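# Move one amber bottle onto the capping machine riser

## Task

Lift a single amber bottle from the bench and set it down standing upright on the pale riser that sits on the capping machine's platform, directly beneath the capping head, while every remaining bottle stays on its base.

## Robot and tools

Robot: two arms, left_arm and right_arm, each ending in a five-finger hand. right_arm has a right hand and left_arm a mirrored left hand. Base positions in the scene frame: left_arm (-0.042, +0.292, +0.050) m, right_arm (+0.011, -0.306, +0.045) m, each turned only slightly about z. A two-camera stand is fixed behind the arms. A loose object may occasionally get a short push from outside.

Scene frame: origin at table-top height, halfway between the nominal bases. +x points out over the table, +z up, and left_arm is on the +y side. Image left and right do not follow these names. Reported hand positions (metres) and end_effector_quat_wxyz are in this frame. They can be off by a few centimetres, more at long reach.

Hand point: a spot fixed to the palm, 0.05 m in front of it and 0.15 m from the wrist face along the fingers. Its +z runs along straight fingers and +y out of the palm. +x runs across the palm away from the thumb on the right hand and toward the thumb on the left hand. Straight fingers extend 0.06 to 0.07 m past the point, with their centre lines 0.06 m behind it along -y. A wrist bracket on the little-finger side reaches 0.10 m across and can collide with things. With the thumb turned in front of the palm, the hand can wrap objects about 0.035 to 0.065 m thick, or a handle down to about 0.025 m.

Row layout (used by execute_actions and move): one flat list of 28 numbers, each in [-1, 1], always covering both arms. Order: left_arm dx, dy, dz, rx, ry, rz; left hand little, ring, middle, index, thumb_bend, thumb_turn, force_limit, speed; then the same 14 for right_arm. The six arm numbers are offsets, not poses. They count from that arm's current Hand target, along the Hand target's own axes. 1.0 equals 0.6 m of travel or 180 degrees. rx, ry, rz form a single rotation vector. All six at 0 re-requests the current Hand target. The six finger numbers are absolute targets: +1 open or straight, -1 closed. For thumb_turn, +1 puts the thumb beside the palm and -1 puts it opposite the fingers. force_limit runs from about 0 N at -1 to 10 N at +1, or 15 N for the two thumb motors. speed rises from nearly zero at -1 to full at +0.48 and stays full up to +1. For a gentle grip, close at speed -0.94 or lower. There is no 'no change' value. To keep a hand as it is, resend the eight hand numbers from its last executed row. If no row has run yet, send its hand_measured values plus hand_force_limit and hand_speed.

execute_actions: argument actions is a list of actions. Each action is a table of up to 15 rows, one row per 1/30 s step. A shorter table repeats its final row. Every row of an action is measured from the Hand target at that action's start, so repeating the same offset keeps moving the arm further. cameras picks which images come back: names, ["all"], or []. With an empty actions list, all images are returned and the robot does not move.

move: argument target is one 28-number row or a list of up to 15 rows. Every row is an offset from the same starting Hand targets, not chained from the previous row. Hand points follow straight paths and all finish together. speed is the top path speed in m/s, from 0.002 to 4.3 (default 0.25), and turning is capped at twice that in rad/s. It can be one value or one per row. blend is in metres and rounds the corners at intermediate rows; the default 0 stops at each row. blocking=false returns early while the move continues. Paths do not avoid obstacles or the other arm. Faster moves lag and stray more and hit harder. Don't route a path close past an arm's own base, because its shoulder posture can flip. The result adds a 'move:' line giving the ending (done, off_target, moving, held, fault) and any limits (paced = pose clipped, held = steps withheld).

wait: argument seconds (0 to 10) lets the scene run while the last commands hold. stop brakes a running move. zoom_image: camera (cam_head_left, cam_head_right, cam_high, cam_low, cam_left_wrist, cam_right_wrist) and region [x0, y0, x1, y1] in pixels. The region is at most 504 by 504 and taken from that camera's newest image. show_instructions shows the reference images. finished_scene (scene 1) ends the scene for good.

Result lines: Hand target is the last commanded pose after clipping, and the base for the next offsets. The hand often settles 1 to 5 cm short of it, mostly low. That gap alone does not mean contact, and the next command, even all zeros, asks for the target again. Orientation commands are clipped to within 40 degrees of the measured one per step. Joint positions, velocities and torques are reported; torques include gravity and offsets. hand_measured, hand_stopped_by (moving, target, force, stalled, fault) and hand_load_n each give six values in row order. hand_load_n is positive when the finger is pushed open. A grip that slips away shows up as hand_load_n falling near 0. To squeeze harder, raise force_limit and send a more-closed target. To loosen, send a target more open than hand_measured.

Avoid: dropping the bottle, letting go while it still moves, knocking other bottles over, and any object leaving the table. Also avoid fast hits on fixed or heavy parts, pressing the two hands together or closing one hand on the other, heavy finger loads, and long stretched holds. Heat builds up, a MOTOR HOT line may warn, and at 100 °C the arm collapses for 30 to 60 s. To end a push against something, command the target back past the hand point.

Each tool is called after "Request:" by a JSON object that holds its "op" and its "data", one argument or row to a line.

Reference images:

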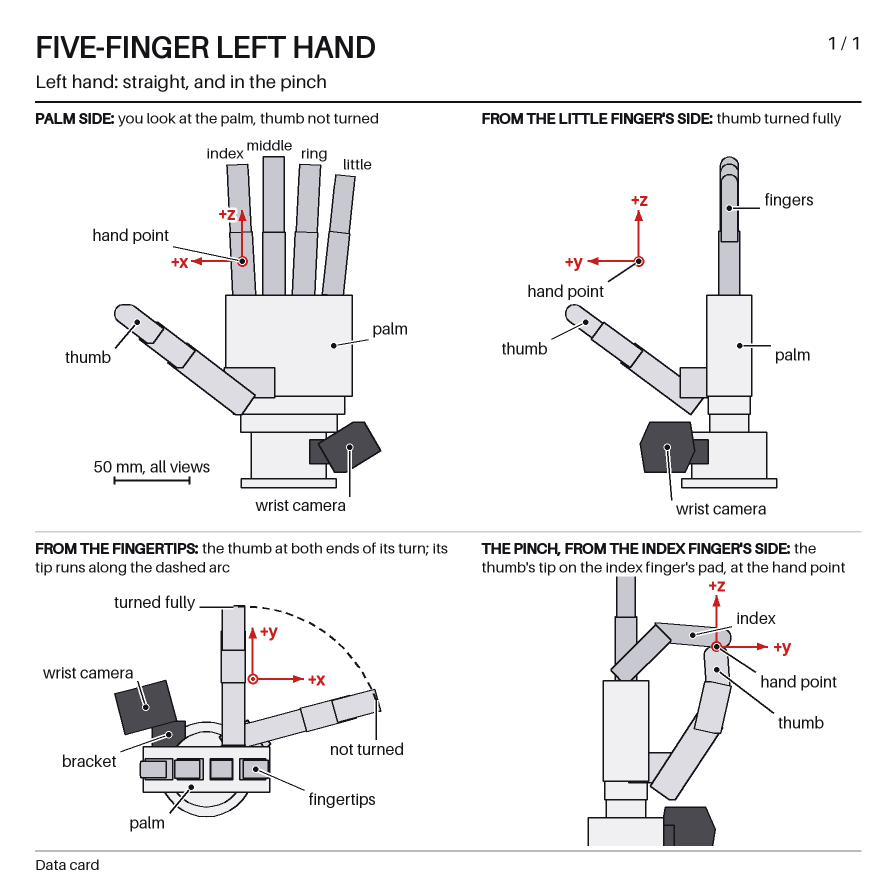

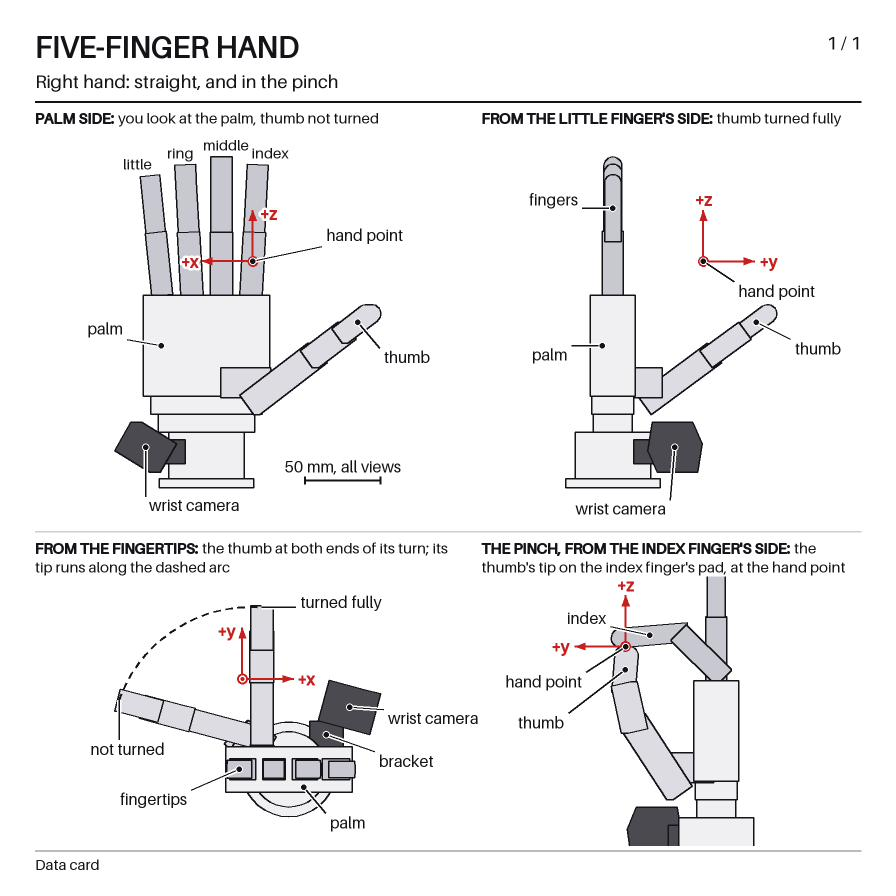

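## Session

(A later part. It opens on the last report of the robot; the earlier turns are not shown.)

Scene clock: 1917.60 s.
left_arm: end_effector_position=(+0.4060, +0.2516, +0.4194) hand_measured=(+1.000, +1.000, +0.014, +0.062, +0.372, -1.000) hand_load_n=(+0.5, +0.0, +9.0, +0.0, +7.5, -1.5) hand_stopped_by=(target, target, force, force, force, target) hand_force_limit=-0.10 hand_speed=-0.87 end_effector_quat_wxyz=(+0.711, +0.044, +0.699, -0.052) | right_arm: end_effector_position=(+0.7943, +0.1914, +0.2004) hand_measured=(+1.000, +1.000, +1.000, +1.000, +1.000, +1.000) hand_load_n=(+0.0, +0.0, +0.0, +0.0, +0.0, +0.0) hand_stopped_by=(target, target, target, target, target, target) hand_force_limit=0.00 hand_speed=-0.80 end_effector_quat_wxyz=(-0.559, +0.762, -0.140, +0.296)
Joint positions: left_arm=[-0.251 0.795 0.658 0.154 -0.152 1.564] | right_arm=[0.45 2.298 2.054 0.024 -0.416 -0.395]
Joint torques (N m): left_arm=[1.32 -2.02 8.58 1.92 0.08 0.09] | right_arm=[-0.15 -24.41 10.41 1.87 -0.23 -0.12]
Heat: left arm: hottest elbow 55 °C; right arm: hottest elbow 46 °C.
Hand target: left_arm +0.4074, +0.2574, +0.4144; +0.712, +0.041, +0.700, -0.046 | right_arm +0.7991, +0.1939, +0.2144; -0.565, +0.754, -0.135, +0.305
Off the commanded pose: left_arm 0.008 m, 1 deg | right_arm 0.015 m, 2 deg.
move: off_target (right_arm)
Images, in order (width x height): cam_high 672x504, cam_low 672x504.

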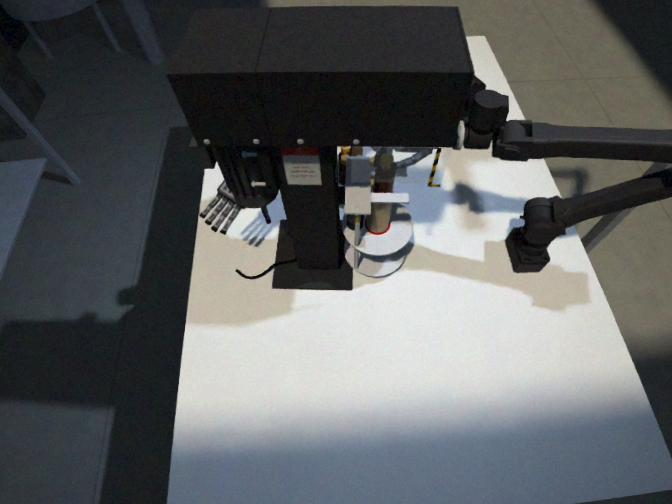

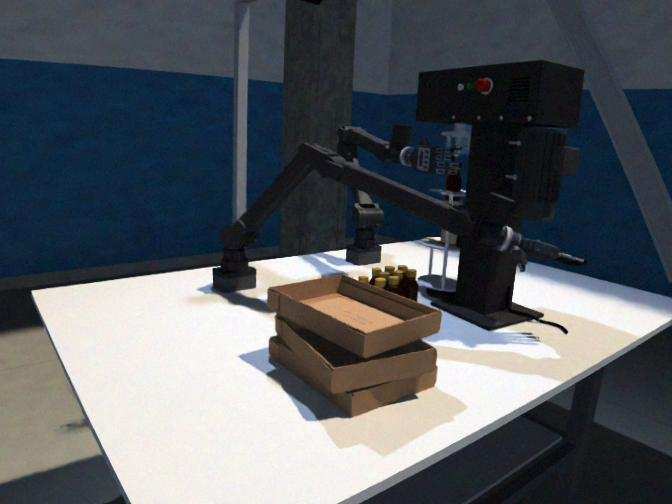

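Request:
{"op": "move", "data": {
  "target": [0.0117,0,0.006,0,0.012,0,1,1,-0.25,-0.25,0.1,-1,-0.1,-0.87,0,0,0,0,0,0,1,1,1,1,1,1,0,-0.8],
  "speed": 0.03,
  "cameras": ["cam_low","cam_high"]
}}

Request:
{"op": "zoom_image", "data": {
  "camera": "cam_low",
  "region": [438, 180, 468, 210]
}}

Request:
{"op": "zoom_image", "data": {
  "camera": "cam_high",
  "region": [340, 130, 440, 220]
}}

Scene clock: 1948.23 s.
left_arm: end_effector_position=(+0.4065, +0.2522, +0.4186) hand_measured=(+1.000, +1.000, +0.014, +0.062, +0.372, -1.000) hand_load_n=(+0.0, +0.0, +9.0, +0.0, +7.5, -1.5) hand_stopped_by=(target, target, force, force, force, target) hand_force_limit=-0.10 hand_speed=-0.87 end_effector_quat_wxyz=(+0.711, +0.044, +0.700, -0.051) | right_arm: end_effector_position=(+0.7943, +0.1914, +0.2004) hand_measured=(+1.000, +1.000, +1.000, +1.000, +1.000, +1.000) hand_load_n=(+0.0, +0.0, -0.5, +0.0, +0.0, +0.0) hand_stopped_by=(target, target, target, target, target, target) hand_force_limit=0.00 hand_speed=-0.80 end_effector_quat_wxyz=(-0.559, +0.762, -0.140, +0.296)
Joint positions: left_arm=[-0.249 0.797 0.658 0.154 -0.151 1.564] | right_arm=[0.45 2.298 2.054 0.024 -0.416 -0.395]
Joint torques (N m): left_arm=[1.44 -0.85 9.54 0.44 0.16 0.04] | right_arm=[-0.5 -24.47 10.55 1.89 -0.3 -0.17]
Heat: left arm: hottest elbow 50 °C; right arm: hottest elbow 46 °C.
Hand target: left_arm +0.4111, +0.2570, +0.4075; +0.698, +0.042, +0.713, -0.045 | right_arm +0.7991, +0.1939, +0.2144; -0.565, +0.754, -0.135, +0.305
Off the commanded pose: left_arm 0.013 m, 2 deg | right_arm 0.015 m, 2 deg.
move: off_target (left_arm, right_arm)
Images, in order (width x height): cam_high 672x504, cam_low 672x504.

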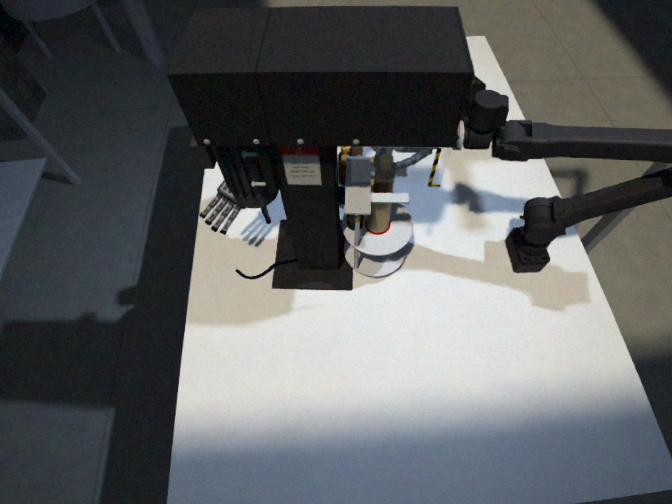

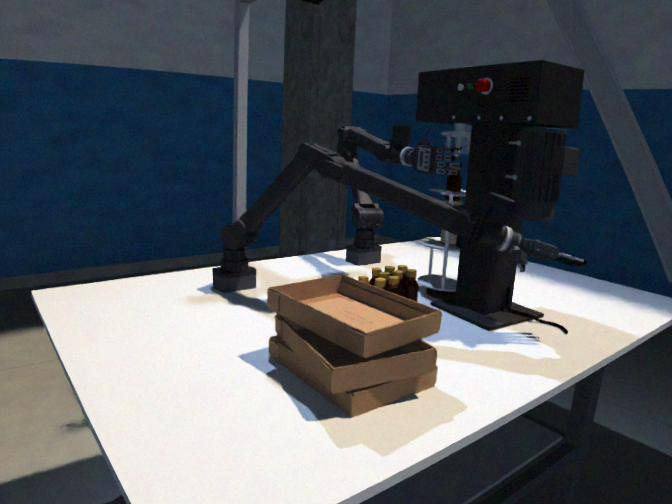

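Scaled by 16.800 from the camera's 672x504 image, which has a finer 960x720 frame.

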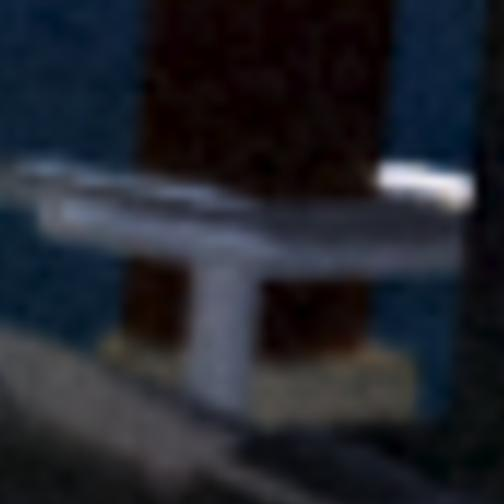

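Scaled by 5.040 from the camera's 672x504 image, which has a finer 960x720 frame.

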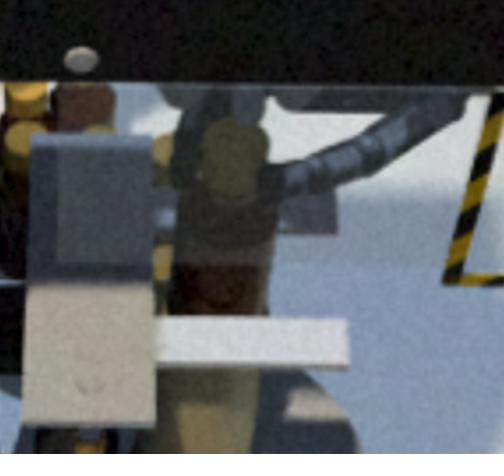

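Request:
{"op": "move", "data": {
  "target": [0.0167,0,-0.002,0,0,0,1,1,-0.25,-0.25,0.1,-1,-0.1,-0.87,0,0,0,0,0,0,1,1,1,1,1,1,0,-0.8],
  "speed": 0.03,
  "cameras": ["cam_low","cam_high","cam_left_wrist"]
}}

Request:
{"op": "zoom_image", "data": {
  "camera": "cam_low",
  "region": [438, 180, 468, 210]
}}

Request:
{"op": "zoom_image", "data": {
  "camera": "cam_high",
  "region": [340, 130, 440, 220]
}}

Request:
{"op": "zoom_image", "data": {
  "camera": "cam_left_wrist",
  "region": [200, 50, 500, 350]
}}

Scene clock: 1963.87 s.
left_arm: end_effector_position=(+0.4066, +0.2523, +0.4180) hand_measured=(+1.000, +1.000, +0.014, +0.062, +0.372, -1.000) hand_load_n=(+0.0, +0.0, +9.0, +0.0, +7.0, -1.5) hand_stopped_by=(target, target, force, force, force, target) hand_force_limit=-0.10 hand_speed=-0.87 end_effector_quat_wxyz=(+0.710, +0.045, +0.701, -0.051) | right_arm: end_effector_position=(+0.7943, +0.1914, +0.2004) hand_measured=(+1.000, +1.000, +1.000, +1.000, +1.000, +1.000) hand_load_n=(+0.0, +0.0, +0.0, +0.0, +0.0, +0.0) hand_stopped_by=(target, target, target, target, target, target) hand_force_limit=0.00 hand_speed=-0.80 end_effector_quat_wxyz=(-0.559, +0.762, -0.140, +0.296)
Joint positions: left_arm=[-0.249 0.797 0.657 0.154 -0.151 1.566] | right_arm=[0.45 2.298 2.054 0.024 -0.416 -0.395]
Joint torques (N m): left_arm=[1.32 -0.91 7.84 1.44 0.12 0.01] | right_arm=[-0.79 -24 10.7 2.1 -0.22 -0.14]
Heat: left arm: hottest elbow 49 °C; right arm: hottest elbow 46 °C.
Hand target: left_arm +0.4097, +0.2571, +0.3974; +0.698, +0.042, +0.713, -0.045 | right_arm +0.7991, +0.1939, +0.2144; -0.565, +0.754, -0.135, +0.305
Off the commanded pose: left_arm 0.021 m, 2 deg | right_arm 0.015 m, 2 deg.
move: off_target (left_arm, right_arm)
camera_calibration:
cam_left_wrist: T_world_to_cam=[[-0.0790765, -0.965715, -0.247267, 0.382418], [-0.496471, 0.253245, -0.830291, 0.479832], [0.864444, 0.0571043, -0.499475, -0.0384041], [0, 0, 0, 1]] pos_world=[0.301661, 0.249985, 0.473777]
Images, in order (width x height): cam_high 672x504, cam_low 672x504, cam_left_wrist 672x504.

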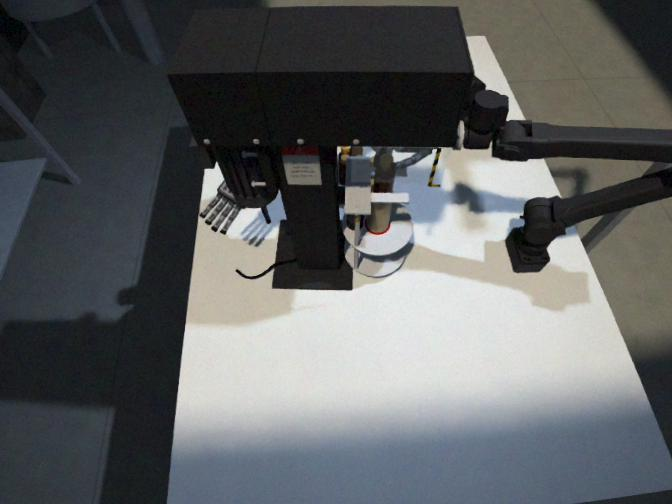

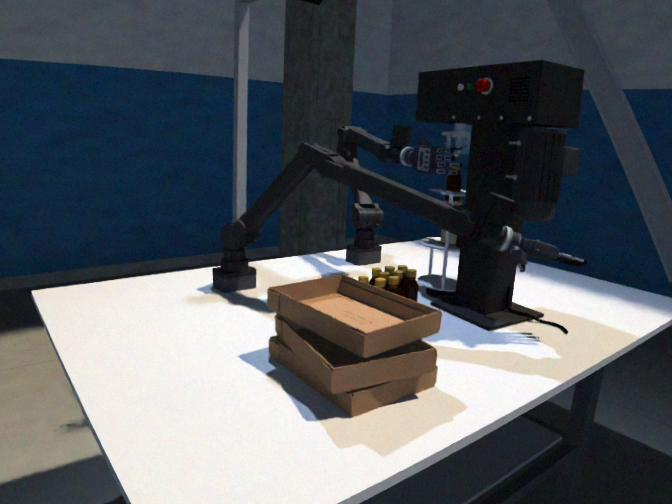

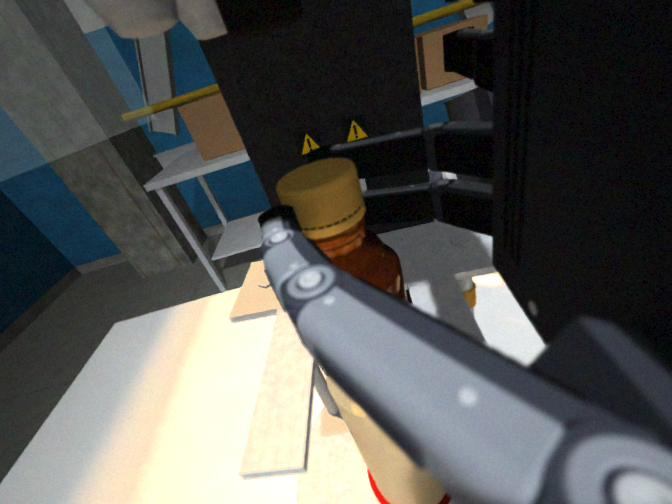

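Scaled by 16.800 from the camera's 672x504 image, which has a finer 960x720 frame.

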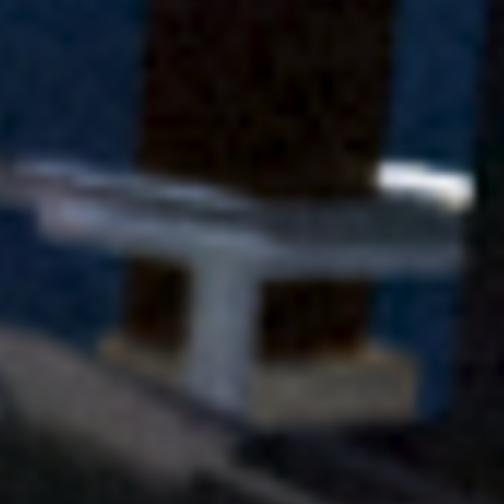

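Scaled by 5.040 from the camera's 672x504 image, which has a finer 960x720 frame.

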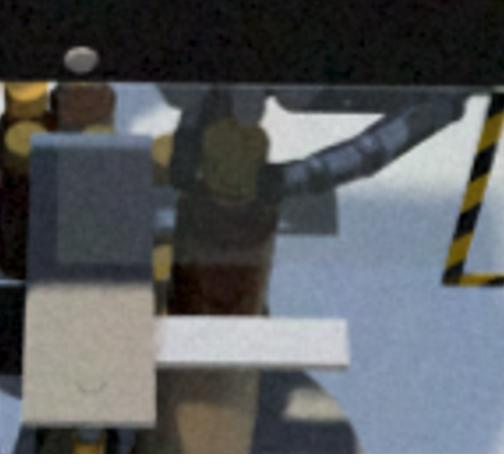

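Scaled by 1.680 from the camera's 672x504 image, which has a finer 960x720 frame.

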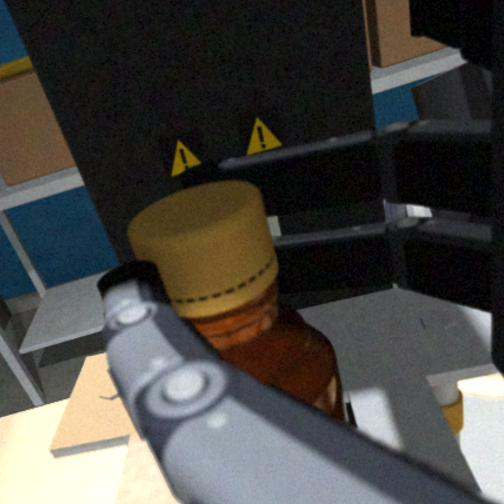

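Request:
{"op": "move", "data": {
  "target": [-0.03,0,-0.004,0,-0.008,0,1,1,-0.25,-0.25,0.1,-1,-0.1,-0.87,0,0,0,0,0,0,1,1,1,1,1,1,0,-0.8],
  "speed": 0.05,
  "cameras": []
}}

Scene clock: 1985.60 s.
left_arm: end_effector_position=(+0.4066, +0.2523, +0.4182) hand_measured=(+1.000, +1.000, +0.014, +0.062, +0.372, -1.000) hand_load_n=(+0.0, +0.0, +9.0, +0.0, +7.0, -1.5) hand_stopped_by=(target, target, force, force, force, target) hand_force_limit=-0.10 hand_speed=-0.87 end_effector_quat_wxyz=(+0.710, +0.046, +0.700, -0.050) | right_arm: end_effector_position=(+0.7943, +0.1914, +0.2004) hand_measured=(+1.000, +1.000, +1.000, +1.000, +1.000, +1.000) hand_load_n=(+0.0, +0.0, +0.0, +0.0, +0.0, +0.0) hand_stopped_by=(target, target, target, target, target, target) hand_force_limit=0.00 hand_speed=-0.80 end_effector_quat_wxyz=(-0.559, +0.762, -0.140, +0.296)
Joint positions: left_arm=[-0.249 0.797 0.657 0.154 -0.151 1.568] | right_arm=[0.45 2.298 2.054 0.024 -0.416 -0.395]
Joint torques (N m): left_arm=[1.26 -2.14 9.4 0.99 0.08 0.03] | right_arm=[-0.56 -23.94 10.59 1.94 -0.27 -0.14]
Heat: left arm: hottest elbow 47 °C; right arm: hottest elbow 46 °C.
Hand target: left_arm +0.4077, +0.2574, +0.4155; +0.707, +0.042, +0.704, -0.046 | right_arm +0.7991, +0.1939, +0.2144; -0.565, +0.754, -0.135, +0.305
Off the commanded pose: left_arm 0.006 m, 1 deg | right_arm 0.015 m, 2 deg.
move: off_target (right_arm)
No camera images: "cameras" was empty.

Request:
{"op": "move", "data": {
  "target": [0,0,0,0,0,0,1,1,0.16,0.16,0.52,-1,-0.1,-0.8,0,0,0,0,0,0,1,1,1,1,1,1,0,-0.8],
  "speed": 0.05,
  "cameras": ["cam_low","cam_high","cam_left_wrist","cam_head_left"]
}}

Request:
{"op": "zoom_image", "data": {
  "camera": "cam_low",
  "region": [420, 130, 480, 220]
}}

Request:
{"op": "zoom_image", "data": {
  "camera": "cam_high",
  "region": [340, 130, 440, 220]
}}

Request:
{"op": "zoom_image", "data": {
  "camera": "cam_left_wrist",
  "region": [200, 50, 500, 350]
}}

Scene clock: 1994.33 s.
left_arm: end_effector_position=(+0.4065, +0.2524, +0.4182) hand_measured=(+1.000, +1.000, +0.160, +0.160, +0.520, -1.000) hand_load_n=(+0.0, +0.0, +0.0, +0.0, +0.0, +0.0) hand_stopped_by=(target, target, target, target, target, target) hand_force_limit=-0.10 hand_speed=-0.80 end_effector_quat_wxyz=(+0.710, +0.046, +0.700, -0.049) | right_arm: end_effector_position=(+0.7943, +0.1914, +0.2004) hand_measured=(+1.000, +1.000, +1.000, +1.000, +1.000, +1.000) hand_load_n=(+0.0, +0.0, +0.0, +0.0, +0.0, +0.0) hand_stopped_by=(target, target, target, target, target, target) hand_force_limit=0.00 hand_speed=-0.80 end_effector_quat_wxyz=(-0.559, +0.762, -0.140, +0.296)
Joint positions: left_arm=[-0.249 0.797 0.657 0.154 -0.152 1.568] | right_arm=[0.45 2.298 2.054 0.024 -0.416 -0.395]
Joint torques (N m): left_arm=[1.26 -2.14 9.42 0.99 0.09 0.03] | right_arm=[-0.97 -24.29 10.69 1.87 -0.24 -0.18]
Heat: left arm: hottest elbow 47 °C; right arm: hottest elbow 46 °C.
Hand target: left_arm +0.4077, +0.2574, +0.4155; +0.707, +0.042, +0.704, -0.046 | right_arm +0.7991, +0.1939, +0.2144; -0.565, +0.754, -0.135, +0.305
Off the commanded pose: left_arm 0.006 m, 1 deg | right_arm 0.015 m, 2 deg.
move: off_target (right_arm)
camera_calibration:
cam_left_wrist: T_world_to_cam=[[-0.0785454, -0.965108, -0.249795, 0.383318], [-0.496298, 0.255167, -0.829806, 0.479105], [0.864592, 0.0587953, -0.499023, -0.0389479], [0, 0, 0, 1]] pos_world=[0.30156, 0.249982, 0.473879]
Images, in order (width x height): cam_head_left 672x504, cam_high 672x504, cam_low 672x504, cam_left_wrist 672x504.

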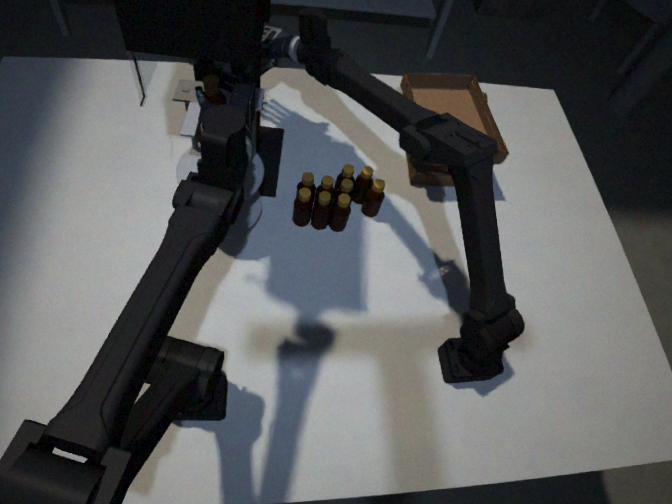

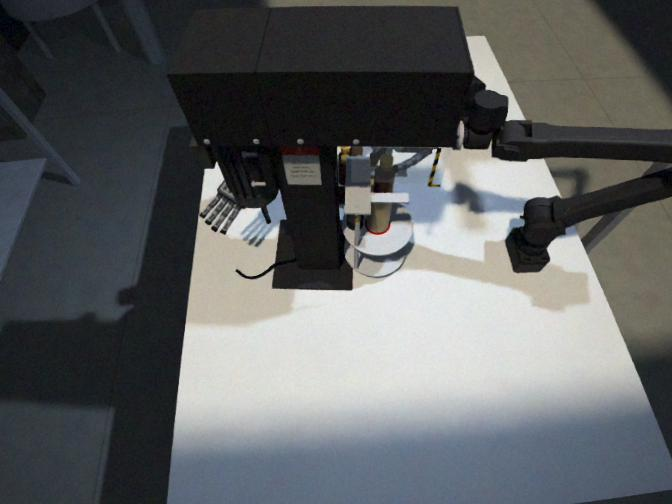

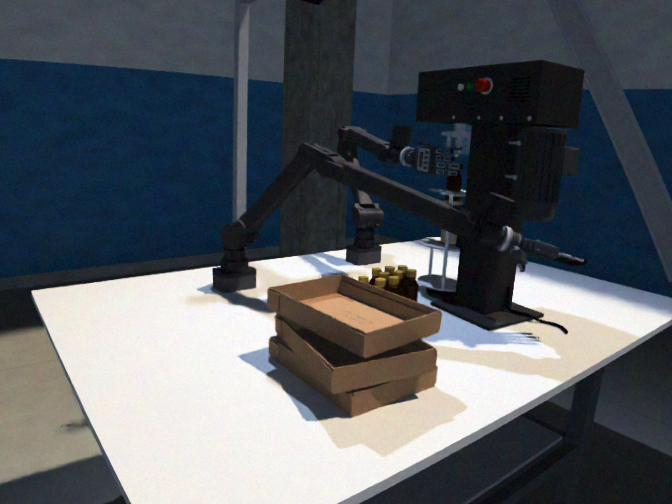

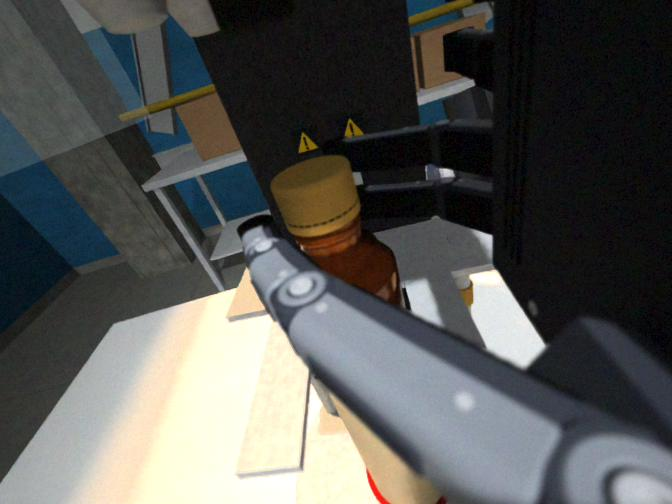

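Scaled by 5.600 from the camera's 672x504 image, which has a finer 960x720 frame.

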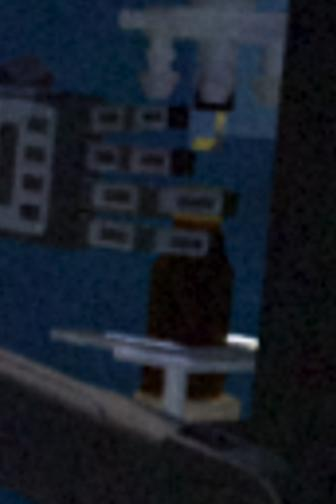

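Scaled by 5.040 from the camera's 672x504 image, which has a finer 960x720 frame.

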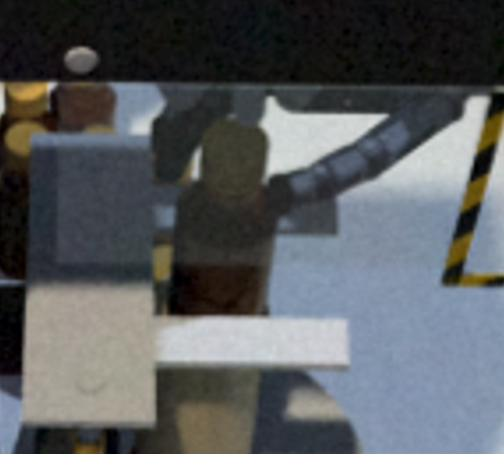

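Scaled by 1.680 from the camera's 672x504 image, which has a finer 960x720 frame.

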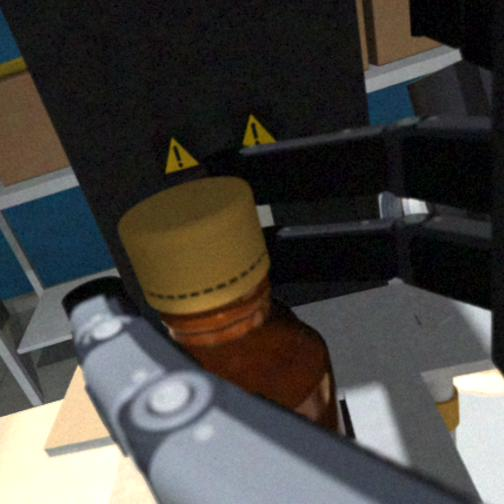

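Request:
{"op": "move", "data": {
  "target": [0,0,0,0,0,0,1,1,1,1,1,-1,-0.1,-0.5,0,0,0,0,0,0,1,1,1,1,1,1,0,-0.8],
  "speed": 0.05,
  "cameras": ["cam_low","cam_high","cam_left_wrist"]
}}

Request:
{"op": "zoom_image", "data": {
  "camera": "cam_low",
  "region": [420, 130, 480, 220]
}}

Request:
{"op": "zoom_image", "data": {
  "camera": "cam_high",
  "region": [340, 130, 440, 220]
}}

Scene clock: 2017.43 s.
left_arm: end_effector_position=(+0.4065, +0.2524, +0.4182) hand_measured=(+1.000, +1.000, +1.000, +1.000, +1.000, -1.000) hand_load_n=(+0.0, +0.0, +0.0, +0.0, +0.0, +0.0) hand_stopped_by=(target, target, target, target, target, target) hand_force_limit=-0.10 hand_speed=-0.50 end_effector_quat_wxyz=(+0.710, +0.046, +0.700, -0.049) | right_arm: end_effector_position=(+0.7943, +0.1914, +0.2004) hand_measured=(+1.000, +1.000, +1.000, +1.000, +1.000, +1.000) hand_load_n=(+0.0, +0.0, +0.0, +0.0, +0.0, +0.0) hand_stopped_by=(target, target, target, target, target, target) hand_force_limit=0.00 hand_speed=-0.80 end_effector_quat_wxyz=(-0.559, +0.762, -0.140, +0.296)
Joint positions: left_arm=[-0.249 0.797 0.657 0.154 -0.152 1.568] | right_arm=[0.45 2.298 2.054 0.024 -0.416 -0.395]
Joint torques (N m): left_arm=[1.26 -2.2 9.42 0.99 0.09 0.02] | right_arm=[-0.67 -23.88 10.4 1.95 -0.2 -0.13]
Heat: left arm: hottest elbow 46 °C; right arm: hottest elbow 47 °C.
Hand target: left_arm +0.4077, +0.2574, +0.4155; +0.707, +0.042, +0.704, -0.046 | right_arm +0.7991, +0.1939, +0.2144; -0.565, +0.754, -0.135, +0.305
Off the commanded pose: left_arm 0.006 m, 1 deg | right_arm 0.015 m, 2 deg.
move: off_target (right_arm)
camera_calibration:
cam_left_wrist: T_world_to_cam=[[-0.0785454, -0.965108, -0.249795, 0.383318], [-0.496298, 0.255167, -0.829806, 0.479105], [0.864592, 0.0587953, -0.499023, -0.0389479], [0, 0, 0, 1]] pos_world=[0.30156, 0.249982, 0.473879]
Images, in order (width x height): cam_high 672x504, cam_low 672x504, cam_left_wrist 672x504.

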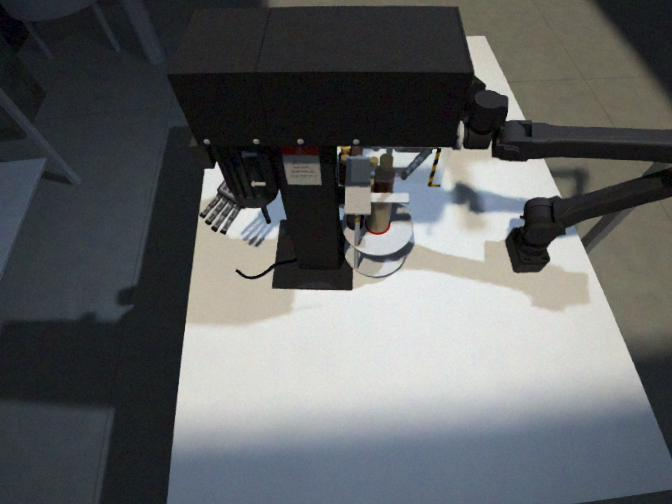

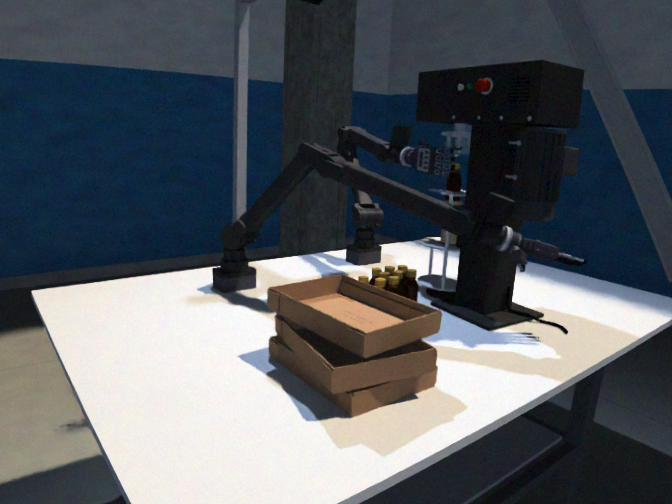

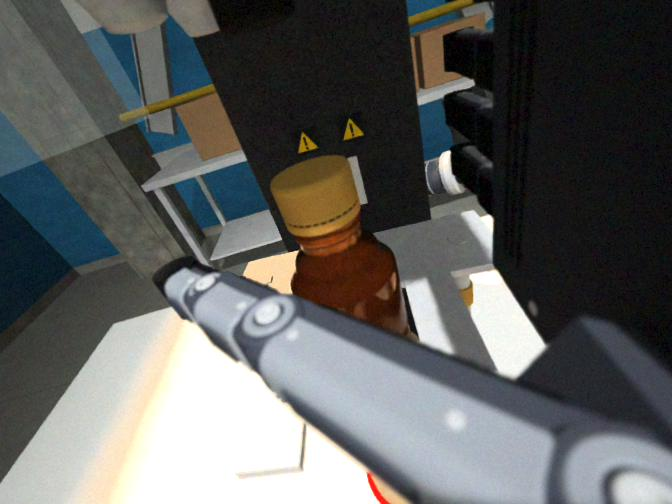

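Scaled by 5.600 from the camera's 672x504 image, which has a finer 960x720 frame.

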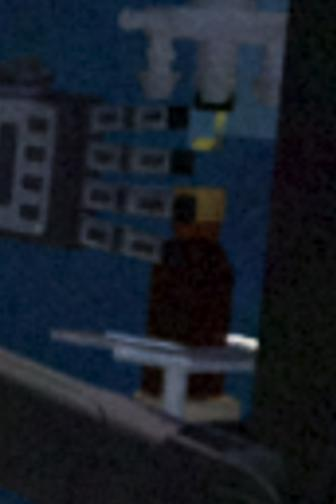

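Scaled by 5.040 from the camera's 672x504 image, which has a finer 960x720 frame.

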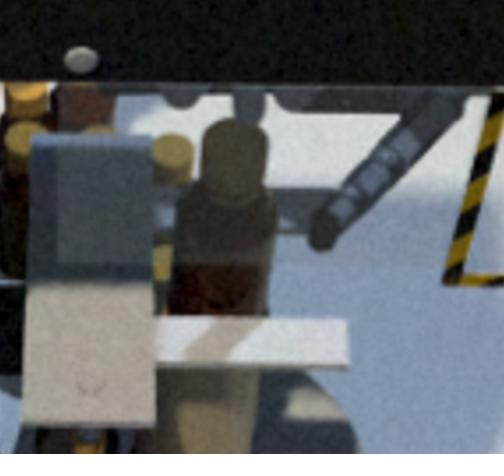

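Request:
{"op": "move", "data": {
  "target": [
    [-0.0337,0,-0.067,0,0,0,1,1,1,1,1,-1,-0.1,-0.5,0,0,0,0,0,0,1,1,1,1,1,1,0,-0.8],
    [-0.076,0,-0.1923,0,0,0,1,1,1,1,1,-1,-0.1,-0.5,0,0,0,0,0,0,1,1,1,1,1,1,0,-0.8]
  ],
  "speed": 0.08,
  "blend": 0.01,
  "cameras": ["cam_low","cam_high","cam_left_wrist","cam_head_left"]
}}

Request:
{"op": "zoom_image", "data": {
  "camera": "cam_low",
  "region": [400, 110, 490, 220]
}}

Request:
{"op": "zoom_image", "data": {
  "camera": "cam_high",
  "region": [340, 130, 440, 220]
}}

Scene clock: 2025.20 s.
left_arm: end_effector_position=(+0.2961, +0.2758, +0.4563) hand_measured=(+1.000, +1.000, +1.000, +1.000, +1.000, -1.000) hand_load_n=(+0.0, +0.0, +0.0, +0.0, +0.0, +0.0) hand_stopped_by=(target, target, target, target, target, target) hand_force_limit=-0.10 hand_speed=-0.50 end_effector_quat_wxyz=(+0.707, +0.038, +0.705, -0.040) | right_arm: end_effector_position=(+0.7943, +0.1914, +0.2004) hand_measured=(+1.000, +1.000, +1.000, +1.000, +1.000, +1.000) hand_load_n=(+0.0, +0.0, +0.0, +0.0, +0.0, -0.5) hand_stopped_by=(target, target, target, target, target, target) hand_force_limit=0.00 hand_speed=-0.80 end_effector_quat_wxyz=(-0.559, +0.762, -0.140, +0.296)
Joint positions: left_arm=[-0.337 0.419 0.657 -0.236 -0.264 1.568] | right_arm=[0.45 2.298 2.054 0.024 -0.416 -0.395]
Joint torques (N m): left_arm=[-0.91 1.55 9.89 0.79 -0.04 0.03] | right_arm=[-0.56 -24.23 10.52 2.09 -0.29 -0.19]
Heat: left arm: hottest elbow 46 °C; right arm: hottest elbow 47 °C.
Hand target: left_arm +0.2930, +0.2719, +0.4607; +0.707, +0.042, +0.704, -0.046 | right_arm +0.7991, +0.1939, +0.2144; -0.565, +0.754, -0.135, +0.305
Off the commanded pose: left_arm 0.007 m, 1 deg | right_arm 0.015 m, 2 deg.
move: off_target (right_arm)
camera_calibration:
cam_left_wrist: T_world_to_cam=[[-0.0581939, -0.966021, -0.251829, 0.401854], [-0.511788, 0.245454, -0.823301, 0.454271], [0.857138, 0.080972, -0.508682, 0.0746926], [0, 0, 0, 1]] pos_world=[0.191854, 0.270648, 0.513196]
Images, in order (width x height): cam_head_left 672x504, cam_high 672x504, cam_low 672x504, cam_left_wrist 672x504.

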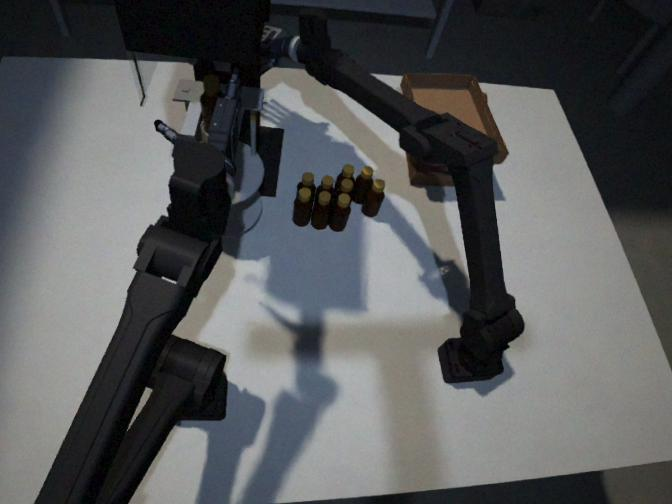

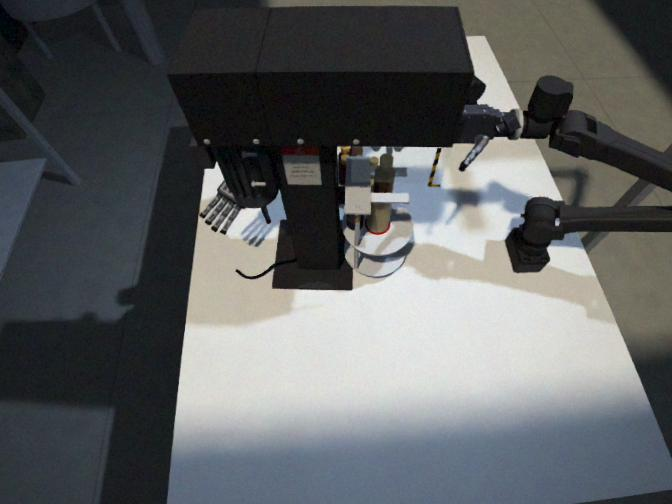

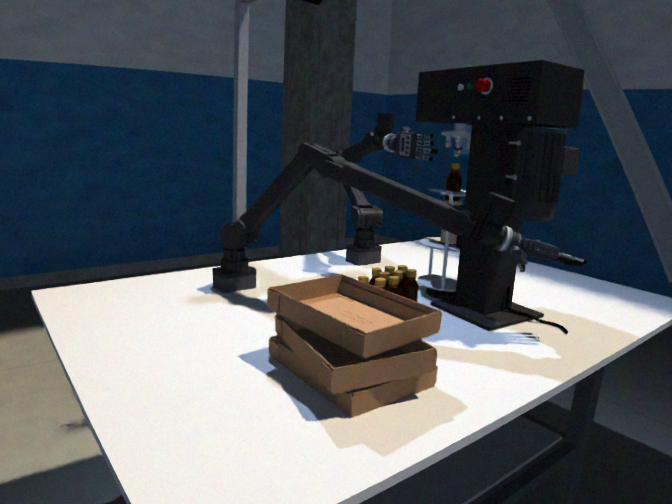

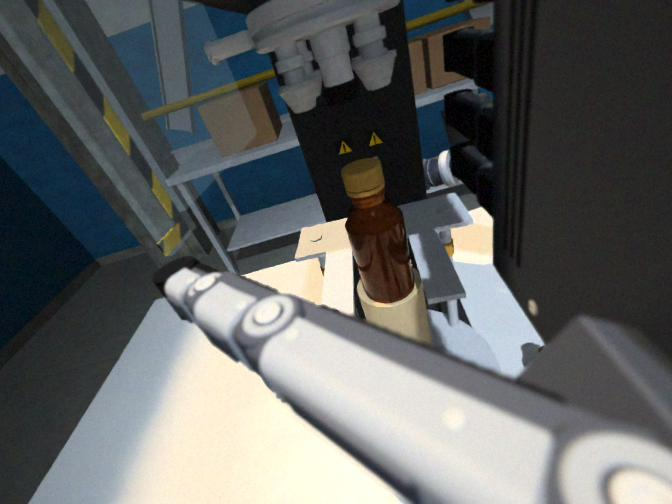

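Scaled by 4.582 from the camera's 672x504 image, which has a finer 960x720 frame.

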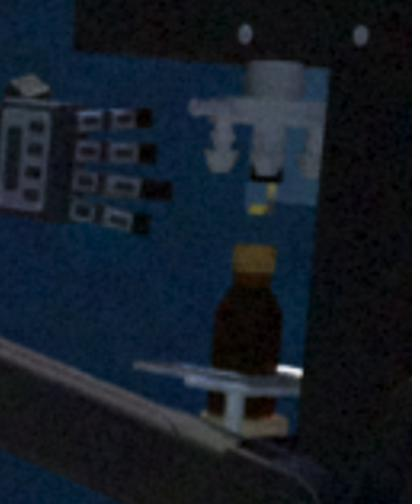

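Scaled by 5.040 from the camera's 672x504 image, which has a finer 960x720 frame.

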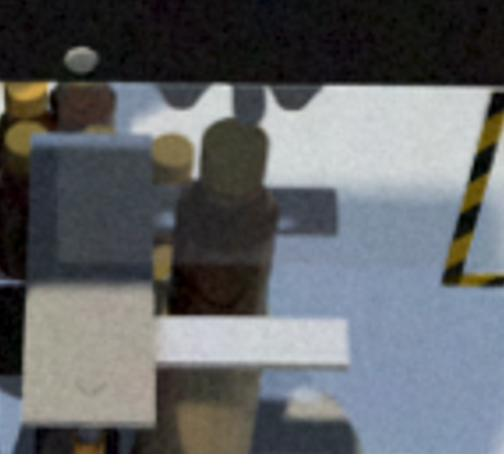

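Request:
{"op": "zoom_image", "data": {
  "camera": "cam_left_wrist",
  "region": [240, 0, 480, 380]
}}

Scaled by 1.326 from the camera's 672x504 image, which has a finer 960x720 frame.

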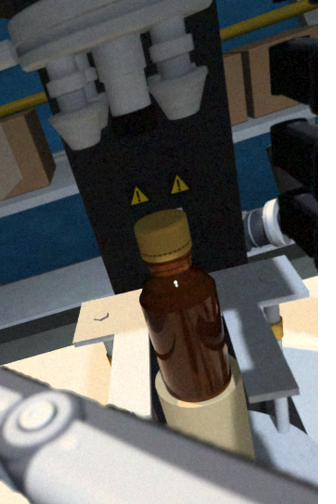

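Request:
{"op": "finished_scene", "data": {

}}

The scene is finished: the task was done.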